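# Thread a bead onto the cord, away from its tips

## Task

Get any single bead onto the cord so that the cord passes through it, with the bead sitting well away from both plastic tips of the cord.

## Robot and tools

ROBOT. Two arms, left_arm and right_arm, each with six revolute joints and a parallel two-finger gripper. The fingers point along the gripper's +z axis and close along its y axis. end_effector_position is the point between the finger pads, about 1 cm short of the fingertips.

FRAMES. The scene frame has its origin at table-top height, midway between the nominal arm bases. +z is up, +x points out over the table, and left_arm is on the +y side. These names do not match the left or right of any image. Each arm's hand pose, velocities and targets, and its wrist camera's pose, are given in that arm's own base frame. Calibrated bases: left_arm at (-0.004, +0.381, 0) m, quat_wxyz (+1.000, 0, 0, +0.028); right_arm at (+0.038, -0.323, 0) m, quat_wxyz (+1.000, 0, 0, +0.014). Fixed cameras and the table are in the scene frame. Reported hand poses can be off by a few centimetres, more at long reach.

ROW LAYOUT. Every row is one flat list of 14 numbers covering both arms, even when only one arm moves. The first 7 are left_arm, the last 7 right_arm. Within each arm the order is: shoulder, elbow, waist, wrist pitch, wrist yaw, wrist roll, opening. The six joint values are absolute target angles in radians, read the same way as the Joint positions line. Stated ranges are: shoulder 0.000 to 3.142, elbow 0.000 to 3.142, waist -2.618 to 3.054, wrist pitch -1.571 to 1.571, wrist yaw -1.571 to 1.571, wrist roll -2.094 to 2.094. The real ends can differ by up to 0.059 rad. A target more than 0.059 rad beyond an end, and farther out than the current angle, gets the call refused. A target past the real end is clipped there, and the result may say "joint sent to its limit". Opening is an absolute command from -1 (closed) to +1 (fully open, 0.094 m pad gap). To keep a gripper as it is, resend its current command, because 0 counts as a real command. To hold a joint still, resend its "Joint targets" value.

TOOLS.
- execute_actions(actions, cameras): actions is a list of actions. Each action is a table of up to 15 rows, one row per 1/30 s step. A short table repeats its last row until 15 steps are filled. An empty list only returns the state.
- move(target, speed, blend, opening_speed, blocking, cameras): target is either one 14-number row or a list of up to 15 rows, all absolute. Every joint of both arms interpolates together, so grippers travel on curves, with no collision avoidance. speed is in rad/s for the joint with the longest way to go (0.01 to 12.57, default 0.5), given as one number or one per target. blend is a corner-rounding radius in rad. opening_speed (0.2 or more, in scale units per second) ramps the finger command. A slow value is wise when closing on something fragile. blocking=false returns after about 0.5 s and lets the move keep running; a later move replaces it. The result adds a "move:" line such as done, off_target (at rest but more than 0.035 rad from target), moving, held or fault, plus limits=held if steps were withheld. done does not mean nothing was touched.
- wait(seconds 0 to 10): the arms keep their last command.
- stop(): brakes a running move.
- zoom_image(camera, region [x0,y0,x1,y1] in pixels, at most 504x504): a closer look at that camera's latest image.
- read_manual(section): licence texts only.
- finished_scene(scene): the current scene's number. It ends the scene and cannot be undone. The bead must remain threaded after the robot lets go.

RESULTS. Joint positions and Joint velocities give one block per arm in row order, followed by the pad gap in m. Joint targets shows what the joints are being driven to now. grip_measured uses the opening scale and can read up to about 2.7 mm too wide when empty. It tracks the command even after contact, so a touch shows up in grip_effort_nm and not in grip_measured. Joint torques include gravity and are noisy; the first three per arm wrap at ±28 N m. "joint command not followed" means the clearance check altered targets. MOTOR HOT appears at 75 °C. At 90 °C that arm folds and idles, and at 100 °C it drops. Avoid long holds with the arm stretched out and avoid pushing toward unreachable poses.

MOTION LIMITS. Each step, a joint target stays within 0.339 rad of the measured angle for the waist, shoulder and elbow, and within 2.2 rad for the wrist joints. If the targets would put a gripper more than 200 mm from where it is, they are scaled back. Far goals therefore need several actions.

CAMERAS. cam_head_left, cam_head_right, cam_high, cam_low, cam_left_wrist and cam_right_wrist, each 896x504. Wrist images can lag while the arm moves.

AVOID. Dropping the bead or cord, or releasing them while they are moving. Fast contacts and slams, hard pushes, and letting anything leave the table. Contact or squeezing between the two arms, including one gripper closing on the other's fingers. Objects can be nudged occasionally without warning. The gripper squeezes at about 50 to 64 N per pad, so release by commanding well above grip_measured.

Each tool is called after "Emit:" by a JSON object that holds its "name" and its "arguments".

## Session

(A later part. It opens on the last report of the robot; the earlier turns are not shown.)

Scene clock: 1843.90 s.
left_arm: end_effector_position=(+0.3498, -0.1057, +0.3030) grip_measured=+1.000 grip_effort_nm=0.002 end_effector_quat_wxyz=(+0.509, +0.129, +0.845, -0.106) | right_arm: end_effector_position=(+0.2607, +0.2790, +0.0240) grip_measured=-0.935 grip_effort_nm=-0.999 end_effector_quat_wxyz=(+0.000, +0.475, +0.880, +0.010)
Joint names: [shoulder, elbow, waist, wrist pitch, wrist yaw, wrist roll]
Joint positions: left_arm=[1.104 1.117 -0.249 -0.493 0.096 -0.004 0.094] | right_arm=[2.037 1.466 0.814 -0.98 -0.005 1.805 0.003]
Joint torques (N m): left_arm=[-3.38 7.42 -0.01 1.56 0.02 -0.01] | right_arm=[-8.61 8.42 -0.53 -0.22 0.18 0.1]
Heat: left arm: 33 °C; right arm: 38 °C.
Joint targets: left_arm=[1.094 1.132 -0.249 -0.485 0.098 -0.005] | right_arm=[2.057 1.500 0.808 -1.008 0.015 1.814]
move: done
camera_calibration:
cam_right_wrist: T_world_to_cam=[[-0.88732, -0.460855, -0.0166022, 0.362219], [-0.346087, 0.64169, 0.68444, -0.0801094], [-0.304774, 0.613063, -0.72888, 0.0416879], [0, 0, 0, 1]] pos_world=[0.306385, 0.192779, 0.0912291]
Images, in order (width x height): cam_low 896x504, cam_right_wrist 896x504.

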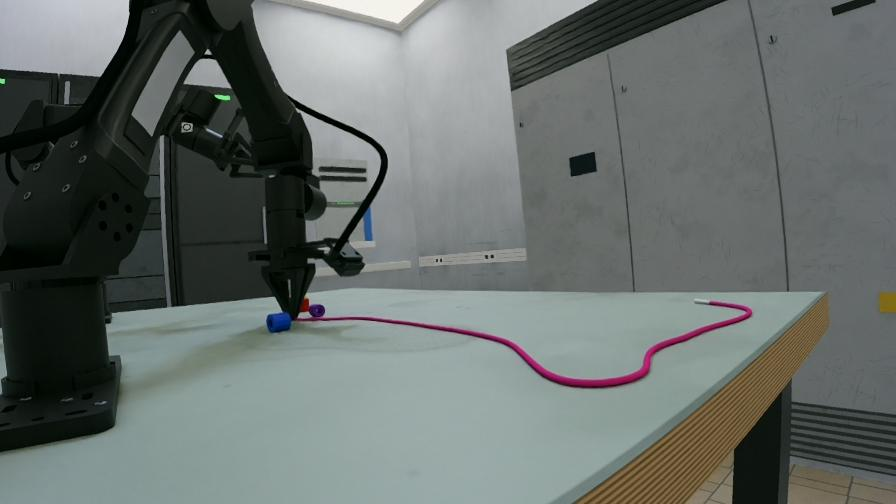

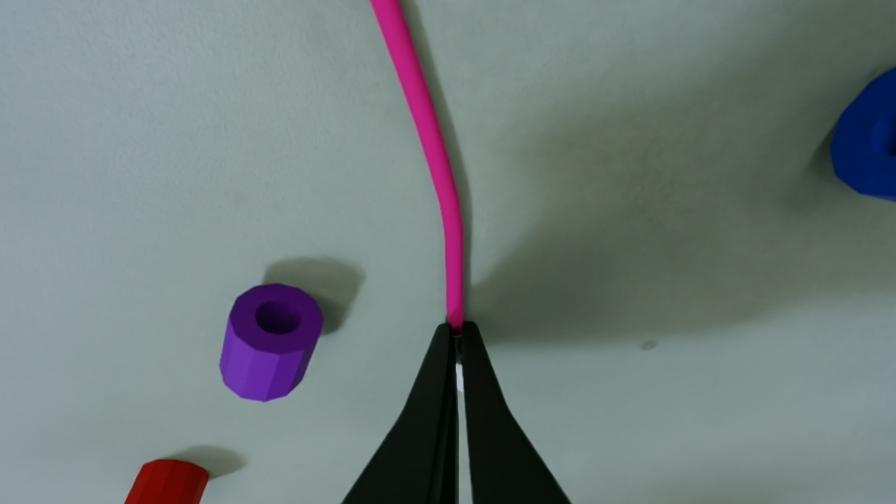

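Emit:
{"name": "move", "arguments": {"target": [[1.094, 1.132, -0.249, -0.485, 0.098, -0.005, 1.0, 2.02, 1.57, 0.808, -1.05, -0.05, 1.75, -0.97], [1.094, 1.132, -0.249, -0.485, 0.098, -0.005, 1.0, 1.6375, 1.271, -0.086, -1.257, -0.886, -0.083, -0.97]], "speed": 0.4, "blend": 0.05, "cameras": ["cam_right_wrist", "cam_high", "cam_low"]}}

Scene clock: 1922.63 s.
left_arm: end_effector_position=(+0.3498, -0.1057, +0.3030) grip_measured=+1.000 grip_effort_nm=0.007 end_effector_quat_wxyz=(+0.509, +0.129, +0.845, -0.106) | right_arm: end_effector_position=(+0.2959, +0.1126, +0.1588) grip_measured=-0.940 grip_effort_nm=-1.053 end_effector_quat_wxyz=(+0.005, +0.017, +0.908, +0.418)
Joint names: [shoulder, elbow, waist, wrist pitch, wrist yaw, wrist roll]
Joint positions: left_arm=[1.104 1.117 -0.249 -0.493 0.096 -0.004 0.094] | right_arm=[1.674 1.289 -0.081 -1.244 -0.861 -0.07 0.003]
Joint torques (N m): left_arm=[-3.4 7.45 0.01 1.56 0.03 -0.02] | right_arm=[-9.87 4.49 -0.5 -0.19 -0.64 -0.11]
Heat: left arm: 33 °C; right arm: 38 °C.
Joint targets: left_arm=[1.094 1.132 -0.249 -0.485 0.098 -0.005] | right_arm=[1.637 1.271 -0.086 -1.257 -0.886 -0.083]
move: off_target (right_arm); blend cut to 0.035 rad at target 1; right_arm: the shoulder is farthest, 0.037 rad from its target
camera_calibration:
cam_right_wrist: T_world_to_cam=[[-0.127069, -0.643403, -0.754908, 0.231874], [-0.746447, -0.43917, 0.499946, 0.216107], [-0.6532, 0.627027, -0.424462, 0.305963], [0, 0, 0, 1]] pos_world=[0.390631, 0.0522494, 0.196871]
Images, in order (width x height): cam_high 896x504, cam_low 896x504, cam_right_wrist 896x504.

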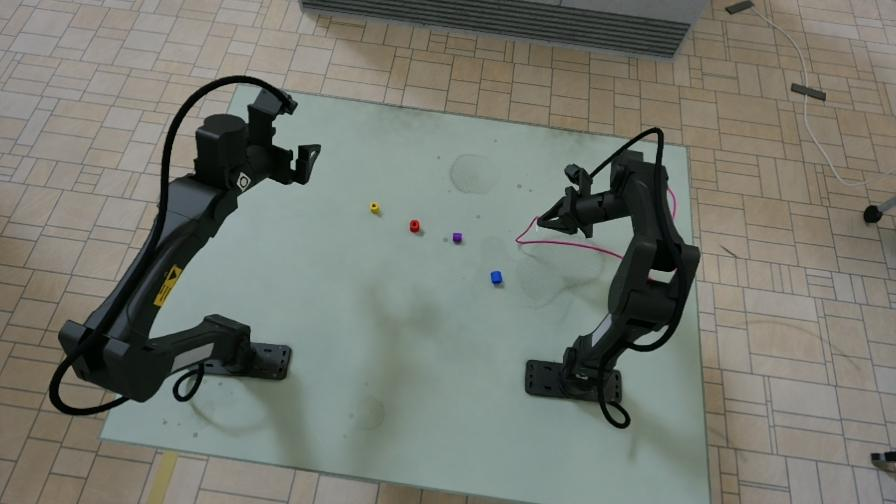

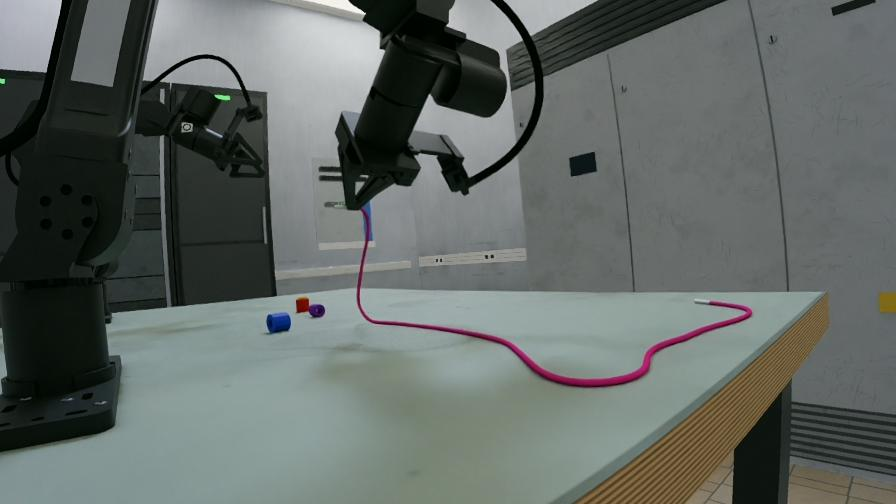

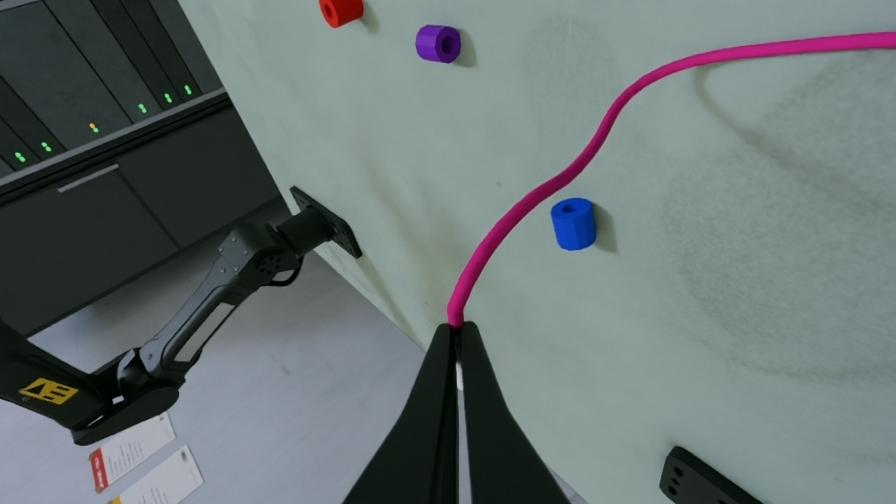

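Emit:
{"name": "zoom_image", "arguments": {"camera": "cam_right_wrist", "region": [390, 290, 530, 430]}}

Emit:
{"name": "zoom_image", "arguments": {"camera": "cam_low", "region": [310, 150, 430, 270]}}

Emit:
{"name": "zoom_image", "arguments": {"camera": "cam_high", "region": [500, 180, 600, 260]}}

Scaled by 3.600 from the camera's 896x504 image, which has a finer 1280x720 frame.

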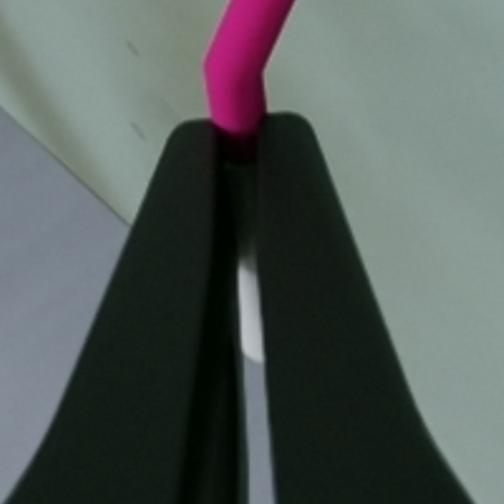

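Scaled by 4.200 from the camera's 896x504 image, which has a finer 1280x720 frame.

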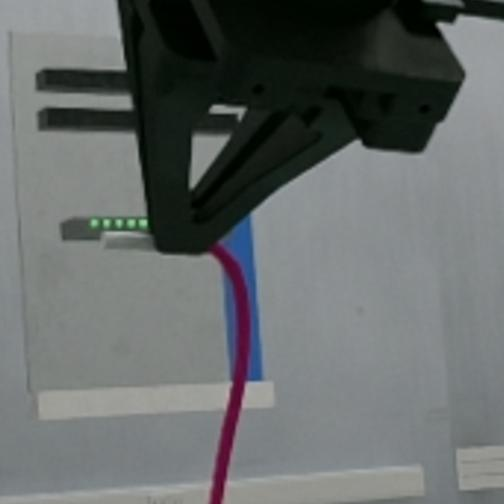

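Scaled by 5.040 from the camera's 896x504 image, which has a finer 1280x720 frame.

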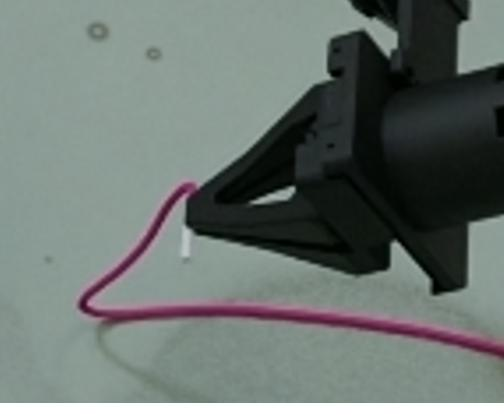

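Emit:
{"name": "move", "arguments": {"target": [2.2465, 1.951, -0.857, -0.885, 0.233, 0.514, -0.1, 1.6375, 1.271, -0.086, -1.257, -0.886, -0.083, -0.97], "speed": 0.5, "cameras": ["cam_left_wrist", "cam_high"]}}

Scene clock: 1947.53 s.
left_arm: end_effector_position=(+0.3136, -0.4205, +0.0808) grip_measured=-0.098 grip_effort_nm=-0.095 end_effector_quat_wxyz=(+0.163, +0.631, +0.746, -0.137) | right_arm: end_effector_position=(+0.2958, +0.1127, +0.1589) grip_measured=-0.940 grip_effort_nm=-1.057 end_effector_quat_wxyz=(+0.005, +0.017, +0.908, +0.418)
Joint names: [shoulder, elbow, waist, wrist pitch, wrist yaw, wrist roll]
Joint positions: left_arm=[2.234 1.92 -0.859 -0.883 0.216 0.505 0.042] | right_arm=[1.674 1.289 -0.081 -1.245 -0.862 -0.071 0.003]
Joint torques (N m): left_arm=[-11.18 8.25 0.16 0.82 0.23 0.09] | right_arm=[-9.81 4.62 -0.49 -0.19 -0.63 -0.08]
Heat: left arm: 32 °C; right arm: 38 °C.
Joint targets: left_arm=[2.247 1.951 -0.857 -0.885 0.233 0.514] | right_arm=[1.637 1.271 -0.086 -1.257 -0.886 -0.083]
move: off_target (right_arm); right_arm: the shoulder is farthest, 0.037 rad from its target
camera_calibration:
cam_left_wrist: T_world_to_cam=[[-0.997417, -0.0469107, -0.0543895, 0.301862], [-0.0615649, 0.948413, 0.311002, 0.418857], [0.0369944, 0.313547, -0.948852, 0.309992], [0, 0, 0, 1]] pos_world=[0.315402, -0.480286, 0.180289]
Images, in order (width x height): cam_high 896x504, cam_left_wrist 896x504.

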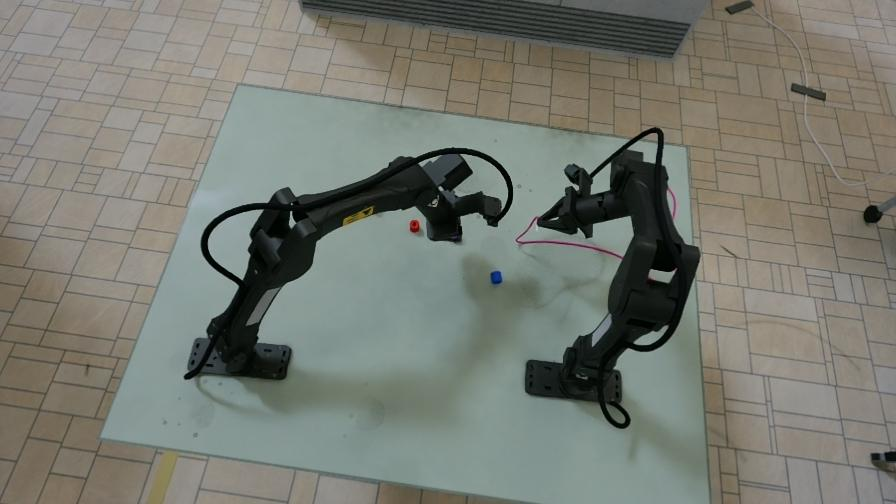

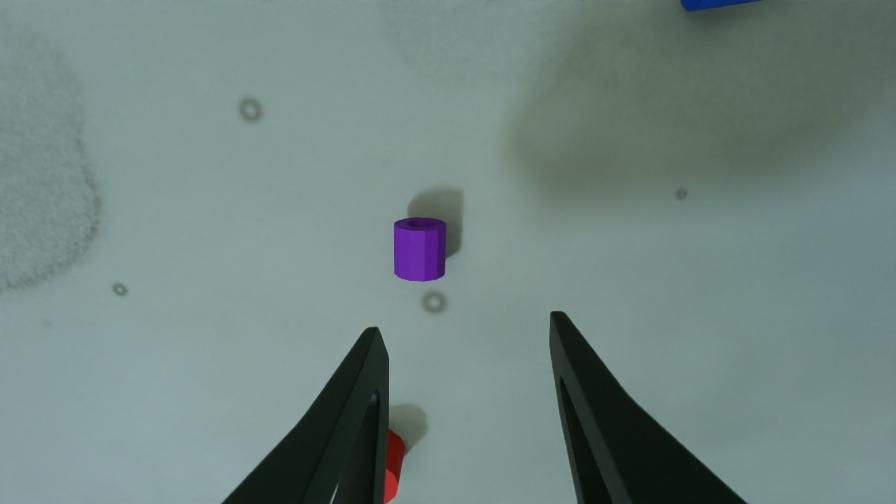

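Emit:
{"name": "move", "arguments": {"target": [2.307, 1.857, -0.82, -0.757, 0.247, 0.650, -0.1, 1.6375, 1.271, -0.086, -1.257, -0.886, -0.083, -0.97], "speed": 0.25, "cameras": ["cam_left_wrist"]}}

Scene clock: 2003.00 s.
left_arm: end_effector_position=(+0.3290, -0.4140, +0.0400) grip_measured=-0.098 grip_effort_nm=-0.095 end_effector_quat_wxyz=(+0.167, +0.669, +0.713, -0.127) | right_arm: end_effector_position=(+0.2958, +0.1127, +0.1589) grip_measured=-0.940 grip_effort_nm=-1.053 end_effector_quat_wxyz=(+0.005, +0.017, +0.908, +0.418)
Joint names: [shoulder, elbow, waist, wrist pitch, wrist yaw, wrist roll]
Joint positions: left_arm=[2.291 1.857 -0.826 -0.777 0.226 0.641 0.042] | right_arm=[1.674 1.289 -0.081 -1.245 -0.862 -0.071 0.003]
Joint torques (N m): left_arm=[-11.29 5.75 0.44 0.98 0.24 0.04] | right_arm=[-9.87 4.57 -0.4 -0.19 -0.65 -0.1]
Heat: left arm: 28 °C; right arm: 38 °C.
Joint targets: left_arm=[2.307 1.857 -0.820 -0.757 0.247 0.650] | right_arm=[1.637 1.271 -0.086 -1.257 -0.886 -0.083]
move: off_target (right_arm); right_arm: the shoulder is farthest, 0.037 rad from its target
camera_calibration:
cam_left_wrist: T_world_to_cam=[[-0.994547, 0.0475899, -0.0927951, 0.35513], [0.0151123, 0.946182, 0.323281, 0.399733], [0.103186, 0.320116, -0.941742, 0.249359], [0, 0, 0, 1]] pos_world=[0.321423, -0.474945, 0.138561]
Images, in order (width x height): cam_left_wrist 896x504.

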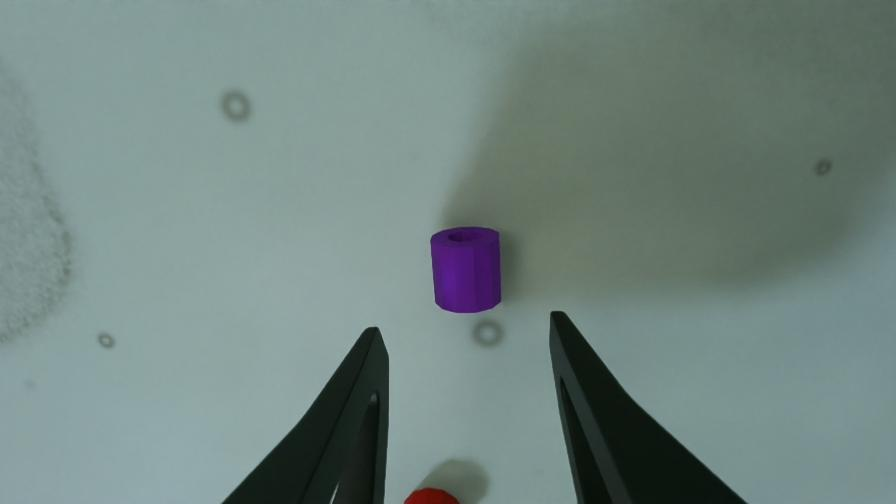

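Emit:
{"name": "move", "arguments": {"target": [2.373, 1.906, -0.838, -0.706, 0.240, 0.695, -0.1, 1.6375, 1.271, -0.086, -1.257, -0.886, -0.083, -0.97], "speed": 0.12, "cameras": ["cam_left_wrist"]}}

Scene clock: 2053.27 s.
left_arm: end_effector_position=(+0.3353, -0.4239, +0.0203) grip_measured=-0.098 grip_effort_nm=-0.095 end_effector_quat_wxyz=(+0.175, +0.686, +0.695, -0.124) | right_arm: end_effector_position=(+0.2958, +0.1127, +0.1589) grip_measured=-0.940 grip_effort_nm=-1.057 end_effector_quat_wxyz=(+0.005, +0.017, +0.908, +0.418)
Joint names: [shoulder, elbow, waist, wrist pitch, wrist yaw, wrist roll]
Joint positions: left_arm=[2.35 1.876 -0.829 -0.725 0.227 0.687 0.042] | right_arm=[1.674 1.289 -0.081 -1.245 -0.862 -0.071 0.003]
Joint torques (N m): left_arm=[-11.11 8.13 -0.7 1.01 0.2 0.05] | right_arm=[-9.83 4.48 -0.43 -0.2 -0.65 -0.09]
Heat: left arm: 29 °C; right arm: 38 °C.
Joint targets: left_arm=[2.373 1.906 -0.838 -0.706 0.240 0.695] | right_arm=[1.637 1.271 -0.086 -1.257 -0.886 -0.083]
move: off_target (right_arm); right_arm: the shoulder is farthest, 0.037 rad from its target
camera_calibration:
cam_left_wrist: T_world_to_cam=[[-0.988693, 0.0920075, -0.118412, 0.377345], [0.049813, 0.946317, 0.31938, 0.403887], [0.141441, 0.30987, -0.940199, 0.216188], [0, 0, 0, 1]] pos_world=[0.322382, -0.483914, 0.118948]
Images, in order (width x height): cam_left_wrist 896x504.

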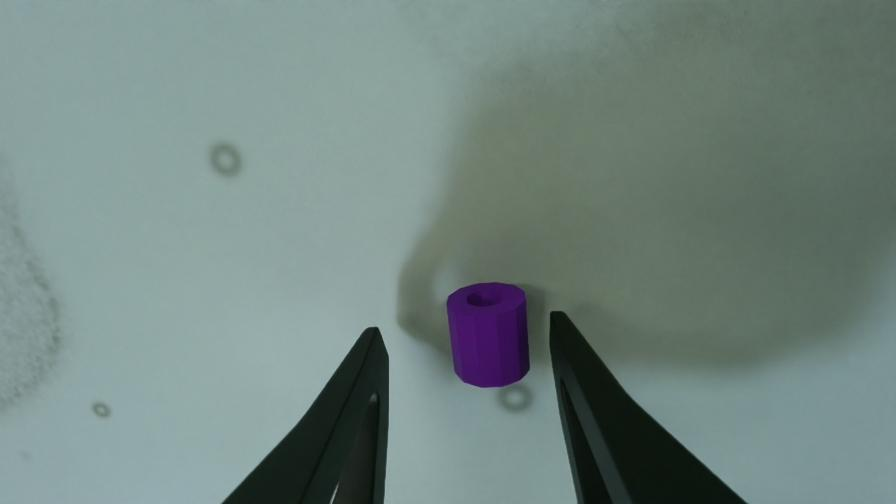

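Emit:
{"name": "zoom_image", "arguments": {"camera": "cam_left_wrist", "region": [360, 260, 600, 420]}}

Scaled by 2.100 from the camera's 896x504 image, which has a finer 1280x720 frame.

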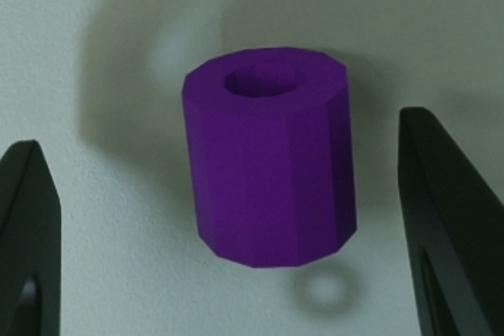

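Emit:
{"name": "move", "arguments": {"target": [2.373, 1.853, -0.849, -0.685, 0.240, 0.695, -0.1, 1.6375, 1.271, -0.086, -1.257, -0.886, -0.083, -0.97], "speed": 0.1, "cameras": ["cam_left_wrist"]}}

Emit:
{"name": "zoom_image", "arguments": {"camera": "cam_left_wrist", "region": [360, 260, 600, 420]}}

Scene clock: 2085.03 s.
left_arm: end_effector_position=(+0.3300, -0.4269, +0.0157) grip_measured=-0.098 grip_effort_nm=-0.095 end_effector_quat_wxyz=(+0.175, +0.691, +0.691, -0.125) | right_arm: end_effector_position=(+0.2958, +0.1127, +0.1589) grip_measured=-0.940 grip_effort_nm=-1.053 end_effector_quat_wxyz=(+0.005, +0.017, +0.908, +0.418)
Joint names: [shoulder, elbow, waist, wrist pitch, wrist yaw, wrist roll]
Joint positions: left_arm=[2.35 1.856 -0.84 -0.705 0.227 0.687 0.042] | right_arm=[1.674 1.289 -0.081 -1.245 -0.862 -0.071 0.003]
Joint torques (N m): left_arm=[-11.1 5.46 -0.68 0.99 0.2 0.06] | right_arm=[-9.8 4.52 -0.44 -0.2 -0.65 -0.09]
Heat: left arm: 28 °C; right arm: 38 °C.
Joint targets: left_arm=[2.373 1.853 -0.849 -0.685 0.240 0.695] | right_arm=[1.637 1.271 -0.086 -1.257 -0.886 -0.083]
move: off_target (right_arm); right_arm: the shoulder is farthest, 0.037 rad from its target
camera_calibration:
cam_left_wrist: T_world_to_cam=[[-0.987413, 0.103512, -0.119588, 0.376349], [0.0605534, 0.945896, 0.318768, 0.404772], [0.146114, 0.307515, -0.940258, 0.210974], [0, 0, 0, 1]] pos_world=[0.316275, -0.486706, 0.114348]
Images, in order (width x height): cam_left_wrist 896x504.

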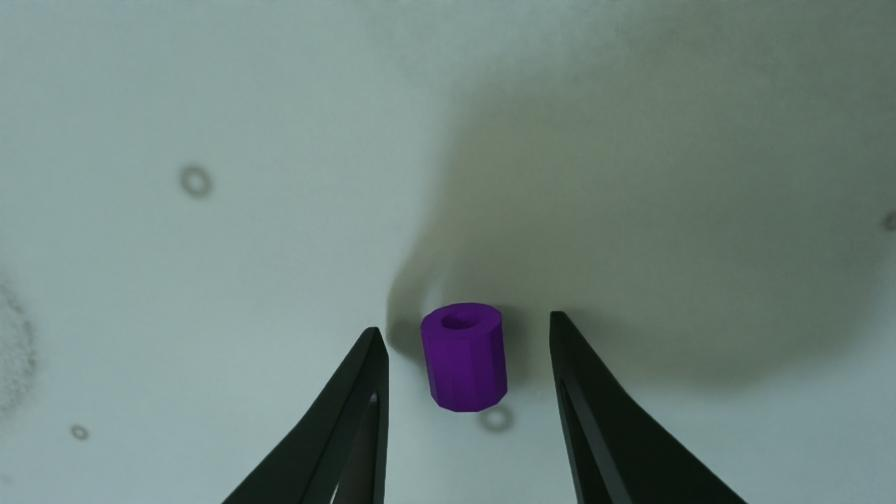

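Scaled by 2.100 from the camera's 896x504 image, which has a finer 1280x720 frame.

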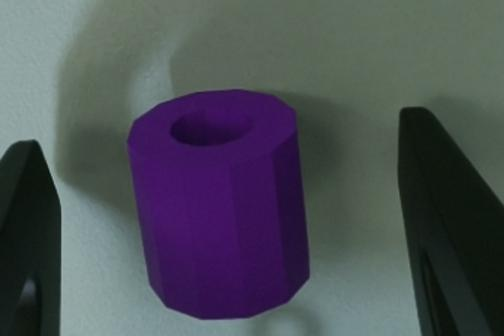

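Emit:
{"name": "move", "arguments": {"target": [2.373, 1.853, -0.849, -0.685, 0.240, 0.695, -0.67, 1.6375, 1.271, -0.086, -1.257, -0.886, -0.083, -0.97], "speed": 0.1, "opening_speed": 0.4, "cameras": ["cam_left_wrist"]}}

Scene clock: 2091.73 s.
left_arm: end_effector_position=(+0.3302, -0.4272, +0.0159) grip_measured=-0.627 grip_effort_nm=-0.999 end_effector_quat_wxyz=(+0.175, +0.691, +0.691, -0.125) | right_arm: end_effector_position=(+0.2958, +0.1127, +0.1589) grip_measured=-0.940 grip_effort_nm=-1.053 end_effector_quat_wxyz=(+0.005, +0.017, +0.908, +0.418)
Joint names: [shoulder, elbow, waist, wrist pitch, wrist yaw, wrist roll]
Joint positions: left_arm=[2.35 1.856 -0.84 -0.704 0.227 0.687 0.018] | right_arm=[1.674 1.289 -0.081 -1.245 -0.862 -0.071 0.003]
Joint torques (N m): left_arm=[-11.1 5.45 -0.68 0.99 0.2 0.06] | right_arm=[-9.83 4.51 -0.46 -0.21 -0.65 -0.09]
Heat: left arm: 27 °C; right arm: 38 °C.
Joint targets: left_arm=[2.373 1.853 -0.849 -0.685 0.240 0.695] | right_arm=[1.637 1.271 -0.086 -1.257 -0.886 -0.083]
move: off_target (right_arm); right_arm: the shoulder is farthest, 0.037 rad from its target
camera_calibration:
cam_left_wrist: T_world_to_cam=[[-0.987297, 0.103381, -0.120649, 0.376502], [0.0602576, 0.946265, 0.317728, 0.405188], [0.147013, 0.306422, -0.940475, 0.210386], [0, 0, 0, 1]] pos_world=[0.316375, -0.486806, 0.114548]
Images, in order (width x height): cam_left_wrist 896x504.

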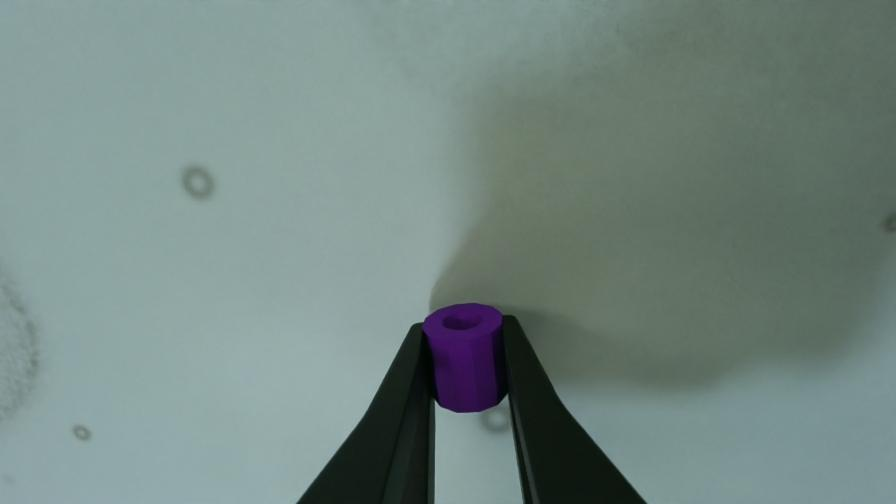

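Emit:
{"name": "move", "arguments": {"target": [[2.20, 1.853, -0.849, -0.70, 0.240, 0.685, -0.67, 1.6375, 1.271, -0.086, -1.257, -0.886, -0.083, -0.97], [2.048, 1.30, -0.731, -0.1055, 0.648, -0.909, -0.67, 1.6375, 1.271, -0.086, -1.257, -0.886, -0.083, -0.97]], "speed": 0.35, "cameras": ["cam_left_wrist", "cam_low", "cam_high"]}}

Scene clock: 2121.97 s.
left_arm: end_effector_position=(+0.2950, -0.4114, +0.0397) grip_measured=-0.629 grip_effort_nm=-1.023 end_effector_quat_wxyz=(-0.017, +0.020, +0.907, -0.420) | right_arm: end_effector_position=(+0.2958, +0.1127, +0.1589) grip_measured=-0.940 grip_effort_nm=-1.057 end_effector_quat_wxyz=(+0.005, +0.017, +0.908, +0.418)
Joint names: [shoulder, elbow, waist, wrist pitch, wrist yaw, wrist roll]
Joint positions: left_arm=[2.106 1.304 -0.74 -0.131 0.637 -0.913 0.017] | right_arm=[1.674 1.289 -0.081 -1.245 -0.862 -0.071 0.003]
Joint torques (N m): left_arm=[-15.97 5.08 0.7 1.32 0.31 0.08] | right_arm=[-9.85 4.55 -0.49 -0.2 -0.62 -0.11]
Heat: left arm: 28 °C; right arm: 38 °C.
Joint targets: left_arm=[2.048 1.300 -0.731 -0.105 0.648 -0.909] | right_arm=[1.637 1.271 -0.086 -1.257 -0.886 -0.083]
move: off_target (left_arm, right_arm); left_arm: the shoulder is farthest, 0.058 rad from its target; right_arm: the shoulder is farthest, 0.037 rad from its target
camera_calibration:
cam_left_wrist: T_world_to_cam=[[-0.150108, -0.632176, 0.760146, -0.24148], [-0.695232, 0.614146, 0.373466, 0.468919], [-0.702936, -0.472418, -0.531697, 0.147218], [0, 0, 0, 1]] pos_world=[0.393244, -0.371094, 0.0867095]
Images, in order (width x height): cam_high 896x504, cam_low 896x504, cam_left_wrist 896x504.

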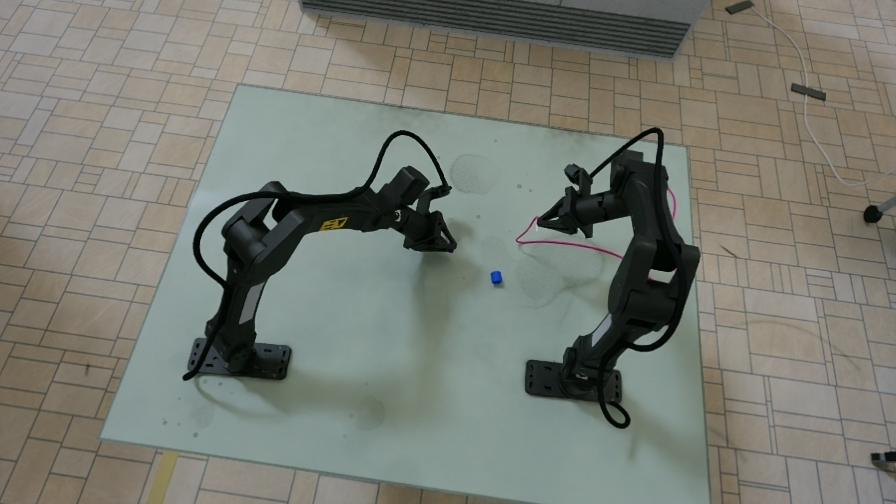

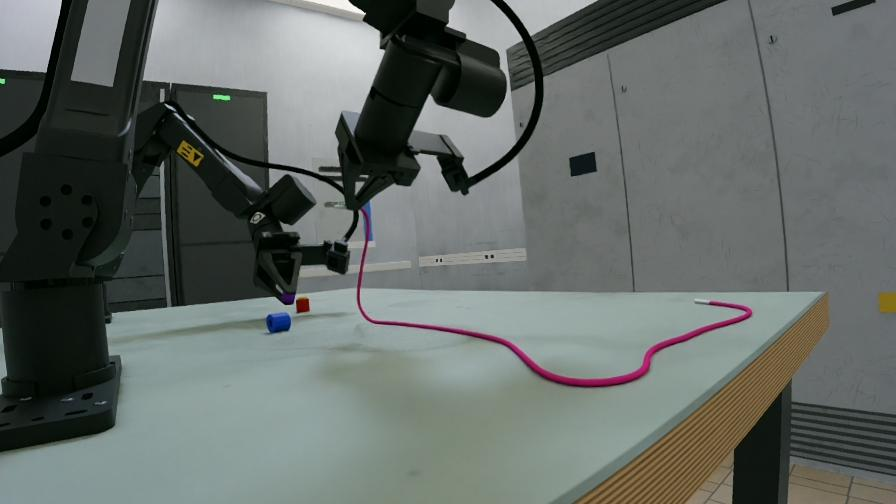

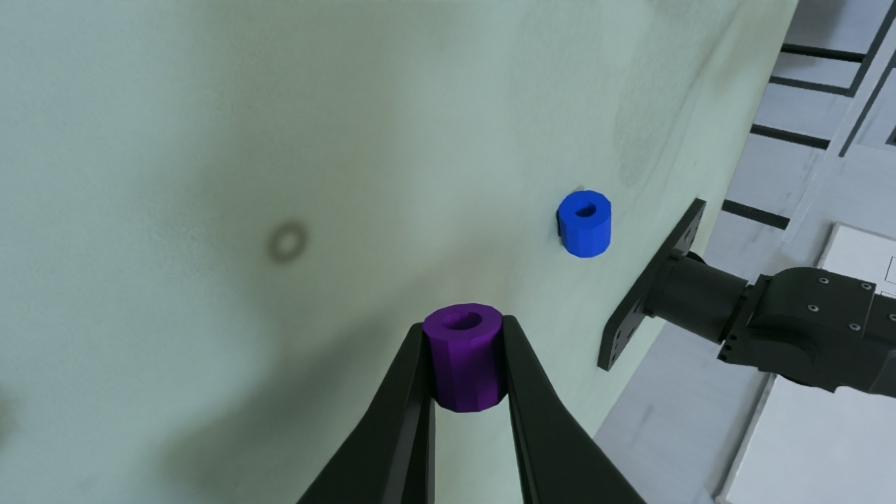

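Emit:
{"name": "move", "arguments": {"target": [2.048, 1.30, -0.731, -0.1055, 0.648, -0.909, -0.67, 1.984, 1.236, 0.427, -0.352, -0.745, 0.647, -0.97], "speed": 0.3, "cameras": ["cam_left_wrist", "cam_right_wrist", "cam_high", "cam_low"]}}

Scene clock: 2168.00 s.
left_arm: end_effector_position=(+0.2950, -0.4115, +0.0398) grip_measured=-0.629 grip_effort_nm=-1.028 end_effector_quat_wxyz=(-0.017, +0.019, +0.907, -0.421) | right_arm: end_effector_position=(+0.3493, +0.2915, +0.0679) grip_measured=-0.940 grip_effort_nm=-1.053 end_effector_quat_wxyz=(+0.007, +0.016, +0.909, +0.417)
Joint names: [shoulder, elbow, waist, wrist pitch, wrist yaw, wrist roll]
Joint positions: left_arm=[2.106 1.304 -0.74 -0.13 0.638 -0.914 0.017] | right_arm=[1.968 1.253 0.424 -0.381 -0.748 0.649 0.003]
Joint torques (N m): left_arm=[-15.95 5.09 0.69 1.31 0.31 0.04] | right_arm=[-8.66 4.83 0.28 1.09 -0.33 0.01]
Heat: left arm: 35 °C; right arm: 37 °C.
Joint targets: left_arm=[2.048 1.300 -0.731 -0.106 0.648 -0.909] | right_arm=[1.984 1.236 0.427 -0.352 -0.745 0.647]
move: off_target (left_arm); left_arm: the shoulder is farthest, 0.058 rad from its target
camera_calibration:
cam_left_wrist: T_world_to_cam=[[-0.149345, -0.631486, 0.760869, -0.241661], [-0.695101, 0.614321, 0.373422, 0.468899], [-0.703228, -0.473112, -0.530693, 0.147041], [0, 0, 0, 1]] pos_world=[0.393245, -0.371093, 0.086809]
cam_right_wrist: T_world_to_cam=[[-0.124339, -0.645165, -0.753858, 0.284652], [-0.748223, -0.438034, 0.498286, 0.38032], [-0.651692, 0.62601, -0.428262, 0.190074], [0, 0, 0, 1]] pos_world=[0.443827, 0.231252, 0.106481]
Images, in order (width x height): cam_high 896x504, cam_low 896x504, cam_left_wrist 896x504, cam_right_wrist 896x504.

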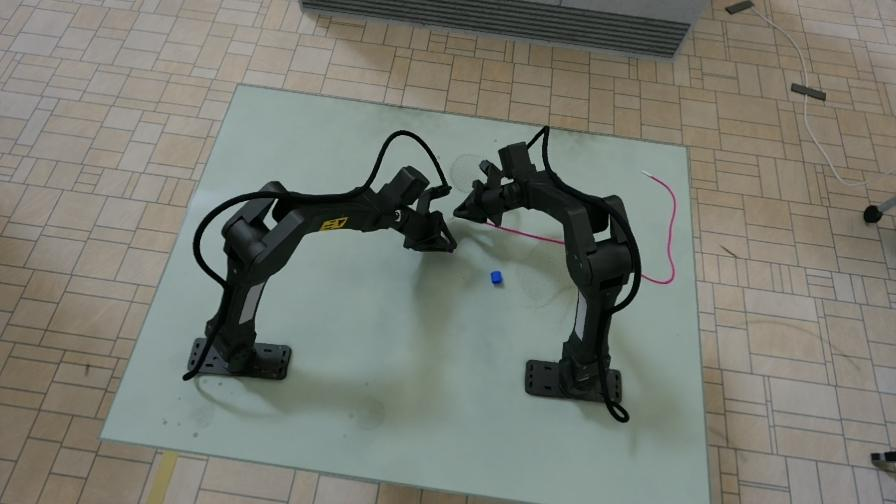

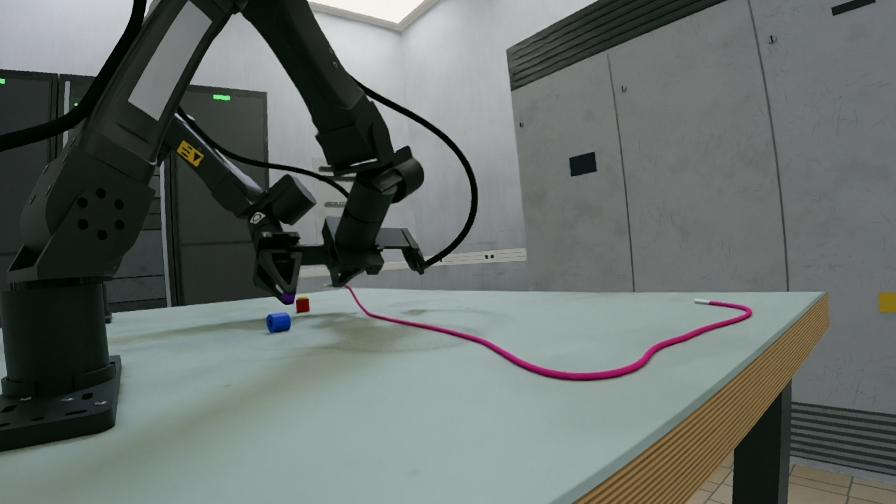

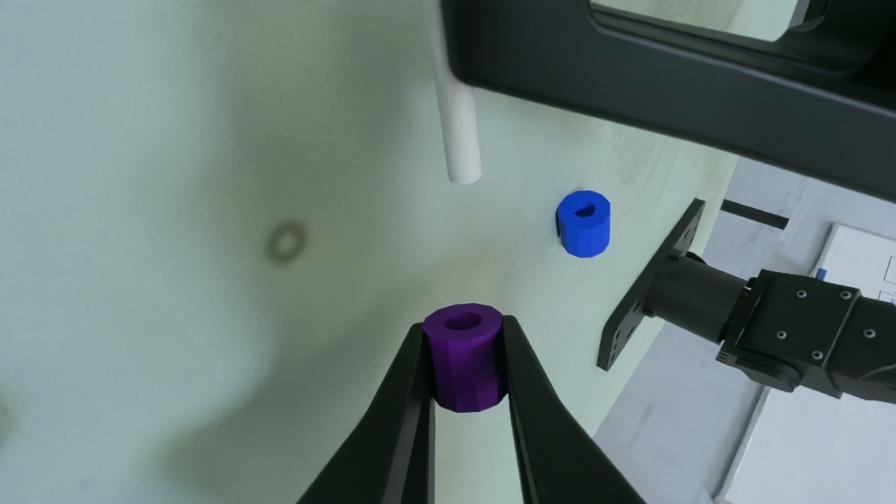

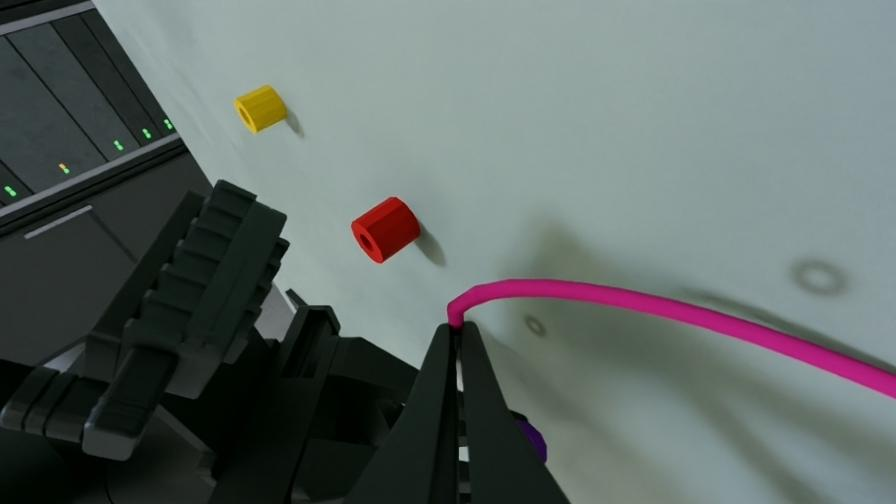

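Emit:
{"name": "zoom_image", "arguments": {"camera": "cam_left_wrist", "region": [340, 0, 640, 420]}}

Emit:
{"name": "zoom_image", "arguments": {"camera": "cam_right_wrist", "region": [400, 300, 600, 500]}}

Emit:
{"name": "zoom_image", "arguments": {"camera": "cam_low", "region": [240, 240, 380, 330]}}

Emit:
{"name": "zoom_image", "arguments": {"camera": "cam_high", "region": [420, 190, 520, 270]}}

Scaled by 1.200 from the camera's 896x504 image, which has a finer 1280x720 frame.

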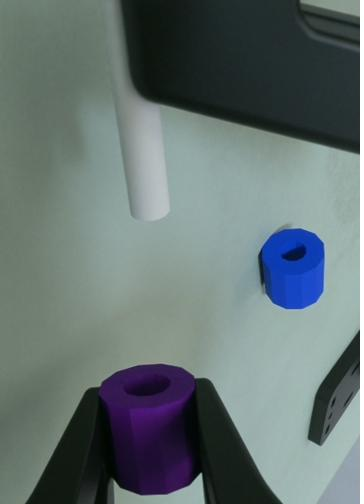

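Scaled by 2.520 from the camera's 896x504 image, which has a finer 1280x720 frame.

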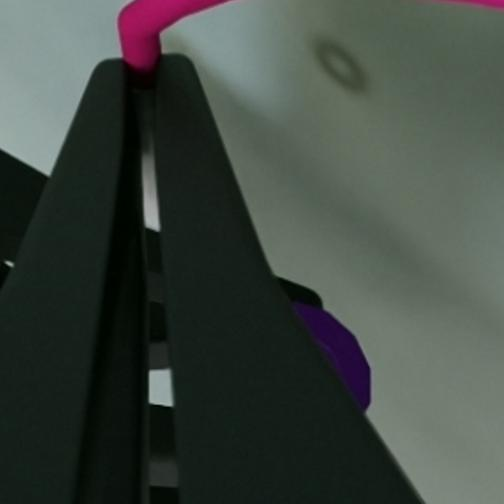

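Scaled by 3.600 from the camera's 896x504 image, which has a finer 1280x720 frame.

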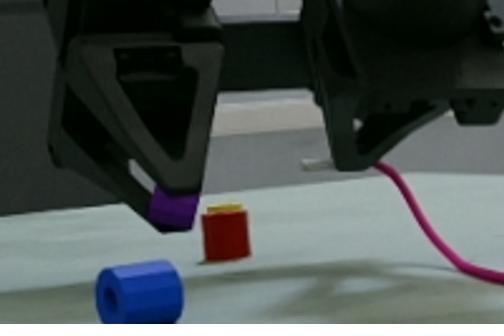

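Scaled by 5.040 from the camera's 896x504 image, which has a finer 1280x720 frame.

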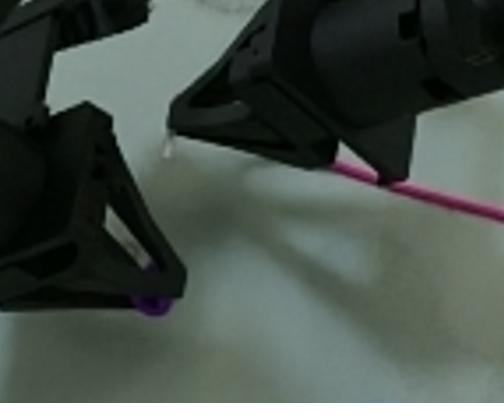

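Emit:
{"name": "move", "arguments": {"target": [[2.048, 1.30, -0.731, -0.1055, 0.648, -0.909, -0.67, 1.935, 1.236, 0.427, -0.352, -0.745, 0.647, -0.97], [2.048, 1.30, -0.731, -0.1055, 0.648, -0.909, -0.67, 1.844, 1.043, 0.446, -0.226, -0.748, 0.666, -0.97]], "speed": 0.12, "cameras": ["cam_left_wrist", "cam_right_wrist", "cam_low"]}}

Emit:
{"name": "zoom_image", "arguments": {"camera": "cam_left_wrist", "region": [380, 160, 580, 420]}}

Emit:
{"name": "zoom_image", "arguments": {"camera": "cam_low", "region": [240, 240, 380, 330]}}

Scene clock: 2215.10 s.
left_arm: end_effector_position=(+0.2950, -0.4115, +0.0398) grip_measured=-0.629 grip_effort_nm=-1.028 end_effector_quat_wxyz=(-0.017, +0.019, +0.907, -0.421) | right_arm: end_effector_position=(+0.3163, +0.2826, +0.0517) grip_measured=-0.940 grip_effort_nm=-1.057 end_effector_quat_wxyz=(+0.005, +0.017, +0.908, +0.419)
Joint names: [shoulder, elbow, waist, wrist pitch, wrist yaw, wrist roll]
Joint positions: left_arm=[2.106 1.304 -0.74 -0.13 0.638 -0.914 0.017] | right_arm=[1.889 1.06 0.437 -0.256 -0.746 0.668 0.003]
Joint torques (N m): left_arm=[-15.95 5.09 0.68 1.3 0.31 0.04] | right_arm=[-12.34 4.46 0.73 1.13 -0.34 0]
Heat: left arm: 37 °C; right arm: 34 °C.
Joint targets: left_arm=[2.048 1.300 -0.731 -0.106 0.648 -0.909] | right_arm=[1.844 1.043 0.446 -0.226 -0.748 0.666]
move: off_target (left_arm, right_arm); left_arm: the shoulder is farthest, 0.058 rad from its target; right_arm: the shoulder is farthest, 0.045 rad from its target
camera_calibration:
cam_left_wrist: T_world_to_cam=[[-0.149345, -0.631486, 0.760869, -0.241661], [-0.695101, 0.614321, 0.373422, 0.468899], [-0.703228, -0.473112, -0.530693, 0.147041], [0, 0, 0, 1]] pos_world=[0.393245, -0.371093, 0.086809]
cam_right_wrist: T_world_to_cam=[[-0.126824, -0.641639, -0.756449, 0.262493], [-0.746309, -0.440624, 0.498873, 0.359909], [-0.653406, 0.627813, -0.422979, 0.16703], [0, 0, 0, 1]] pos_world=[0.411032, 0.222147, 0.0896638]
Images, in order (width x height): cam_low 896x504, cam_left_wrist 896x504, cam_right_wrist 896x504.

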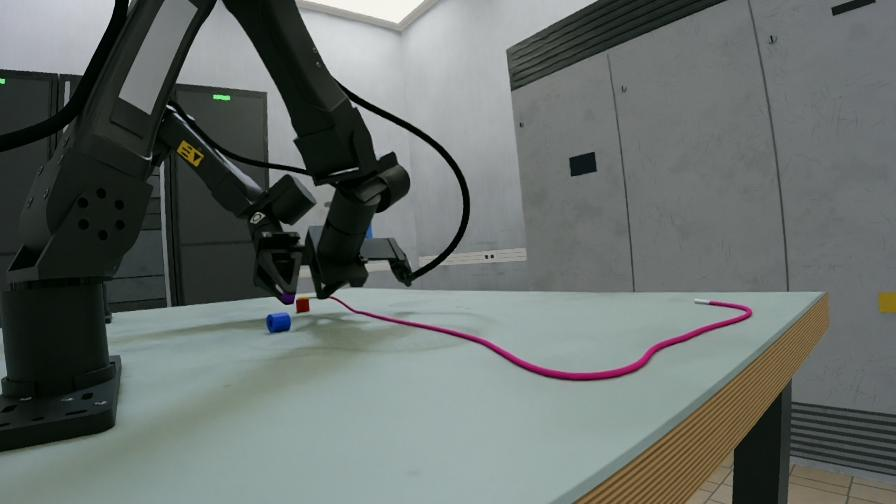

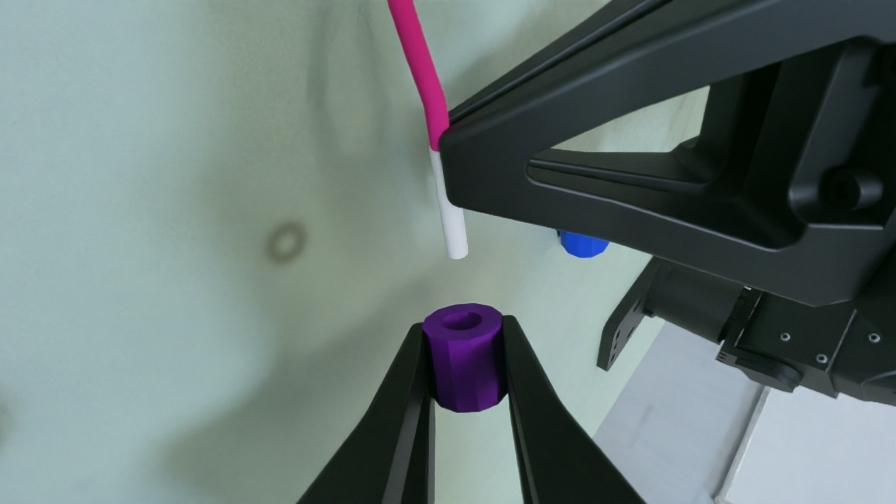

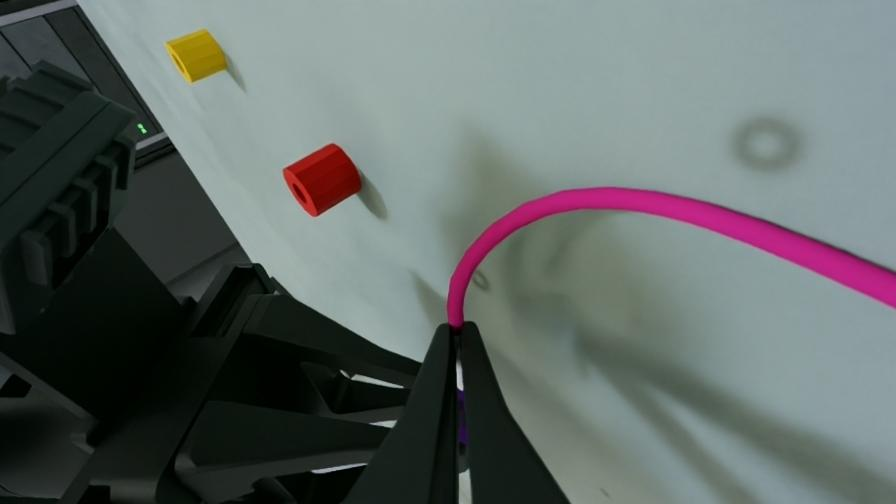

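Scaled by 1.938 from the camera's 896x504 image, which has a finer 1280x720 frame.

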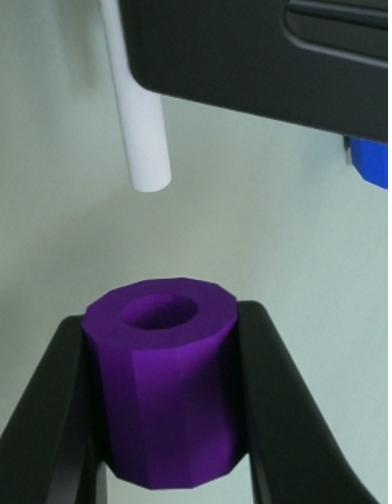

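Scaled by 3.600 from the camera's 896x504 image, which has a finer 1280x720 frame.

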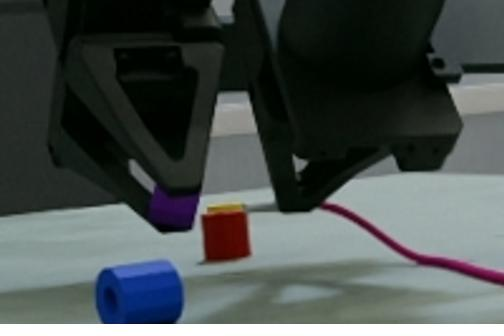

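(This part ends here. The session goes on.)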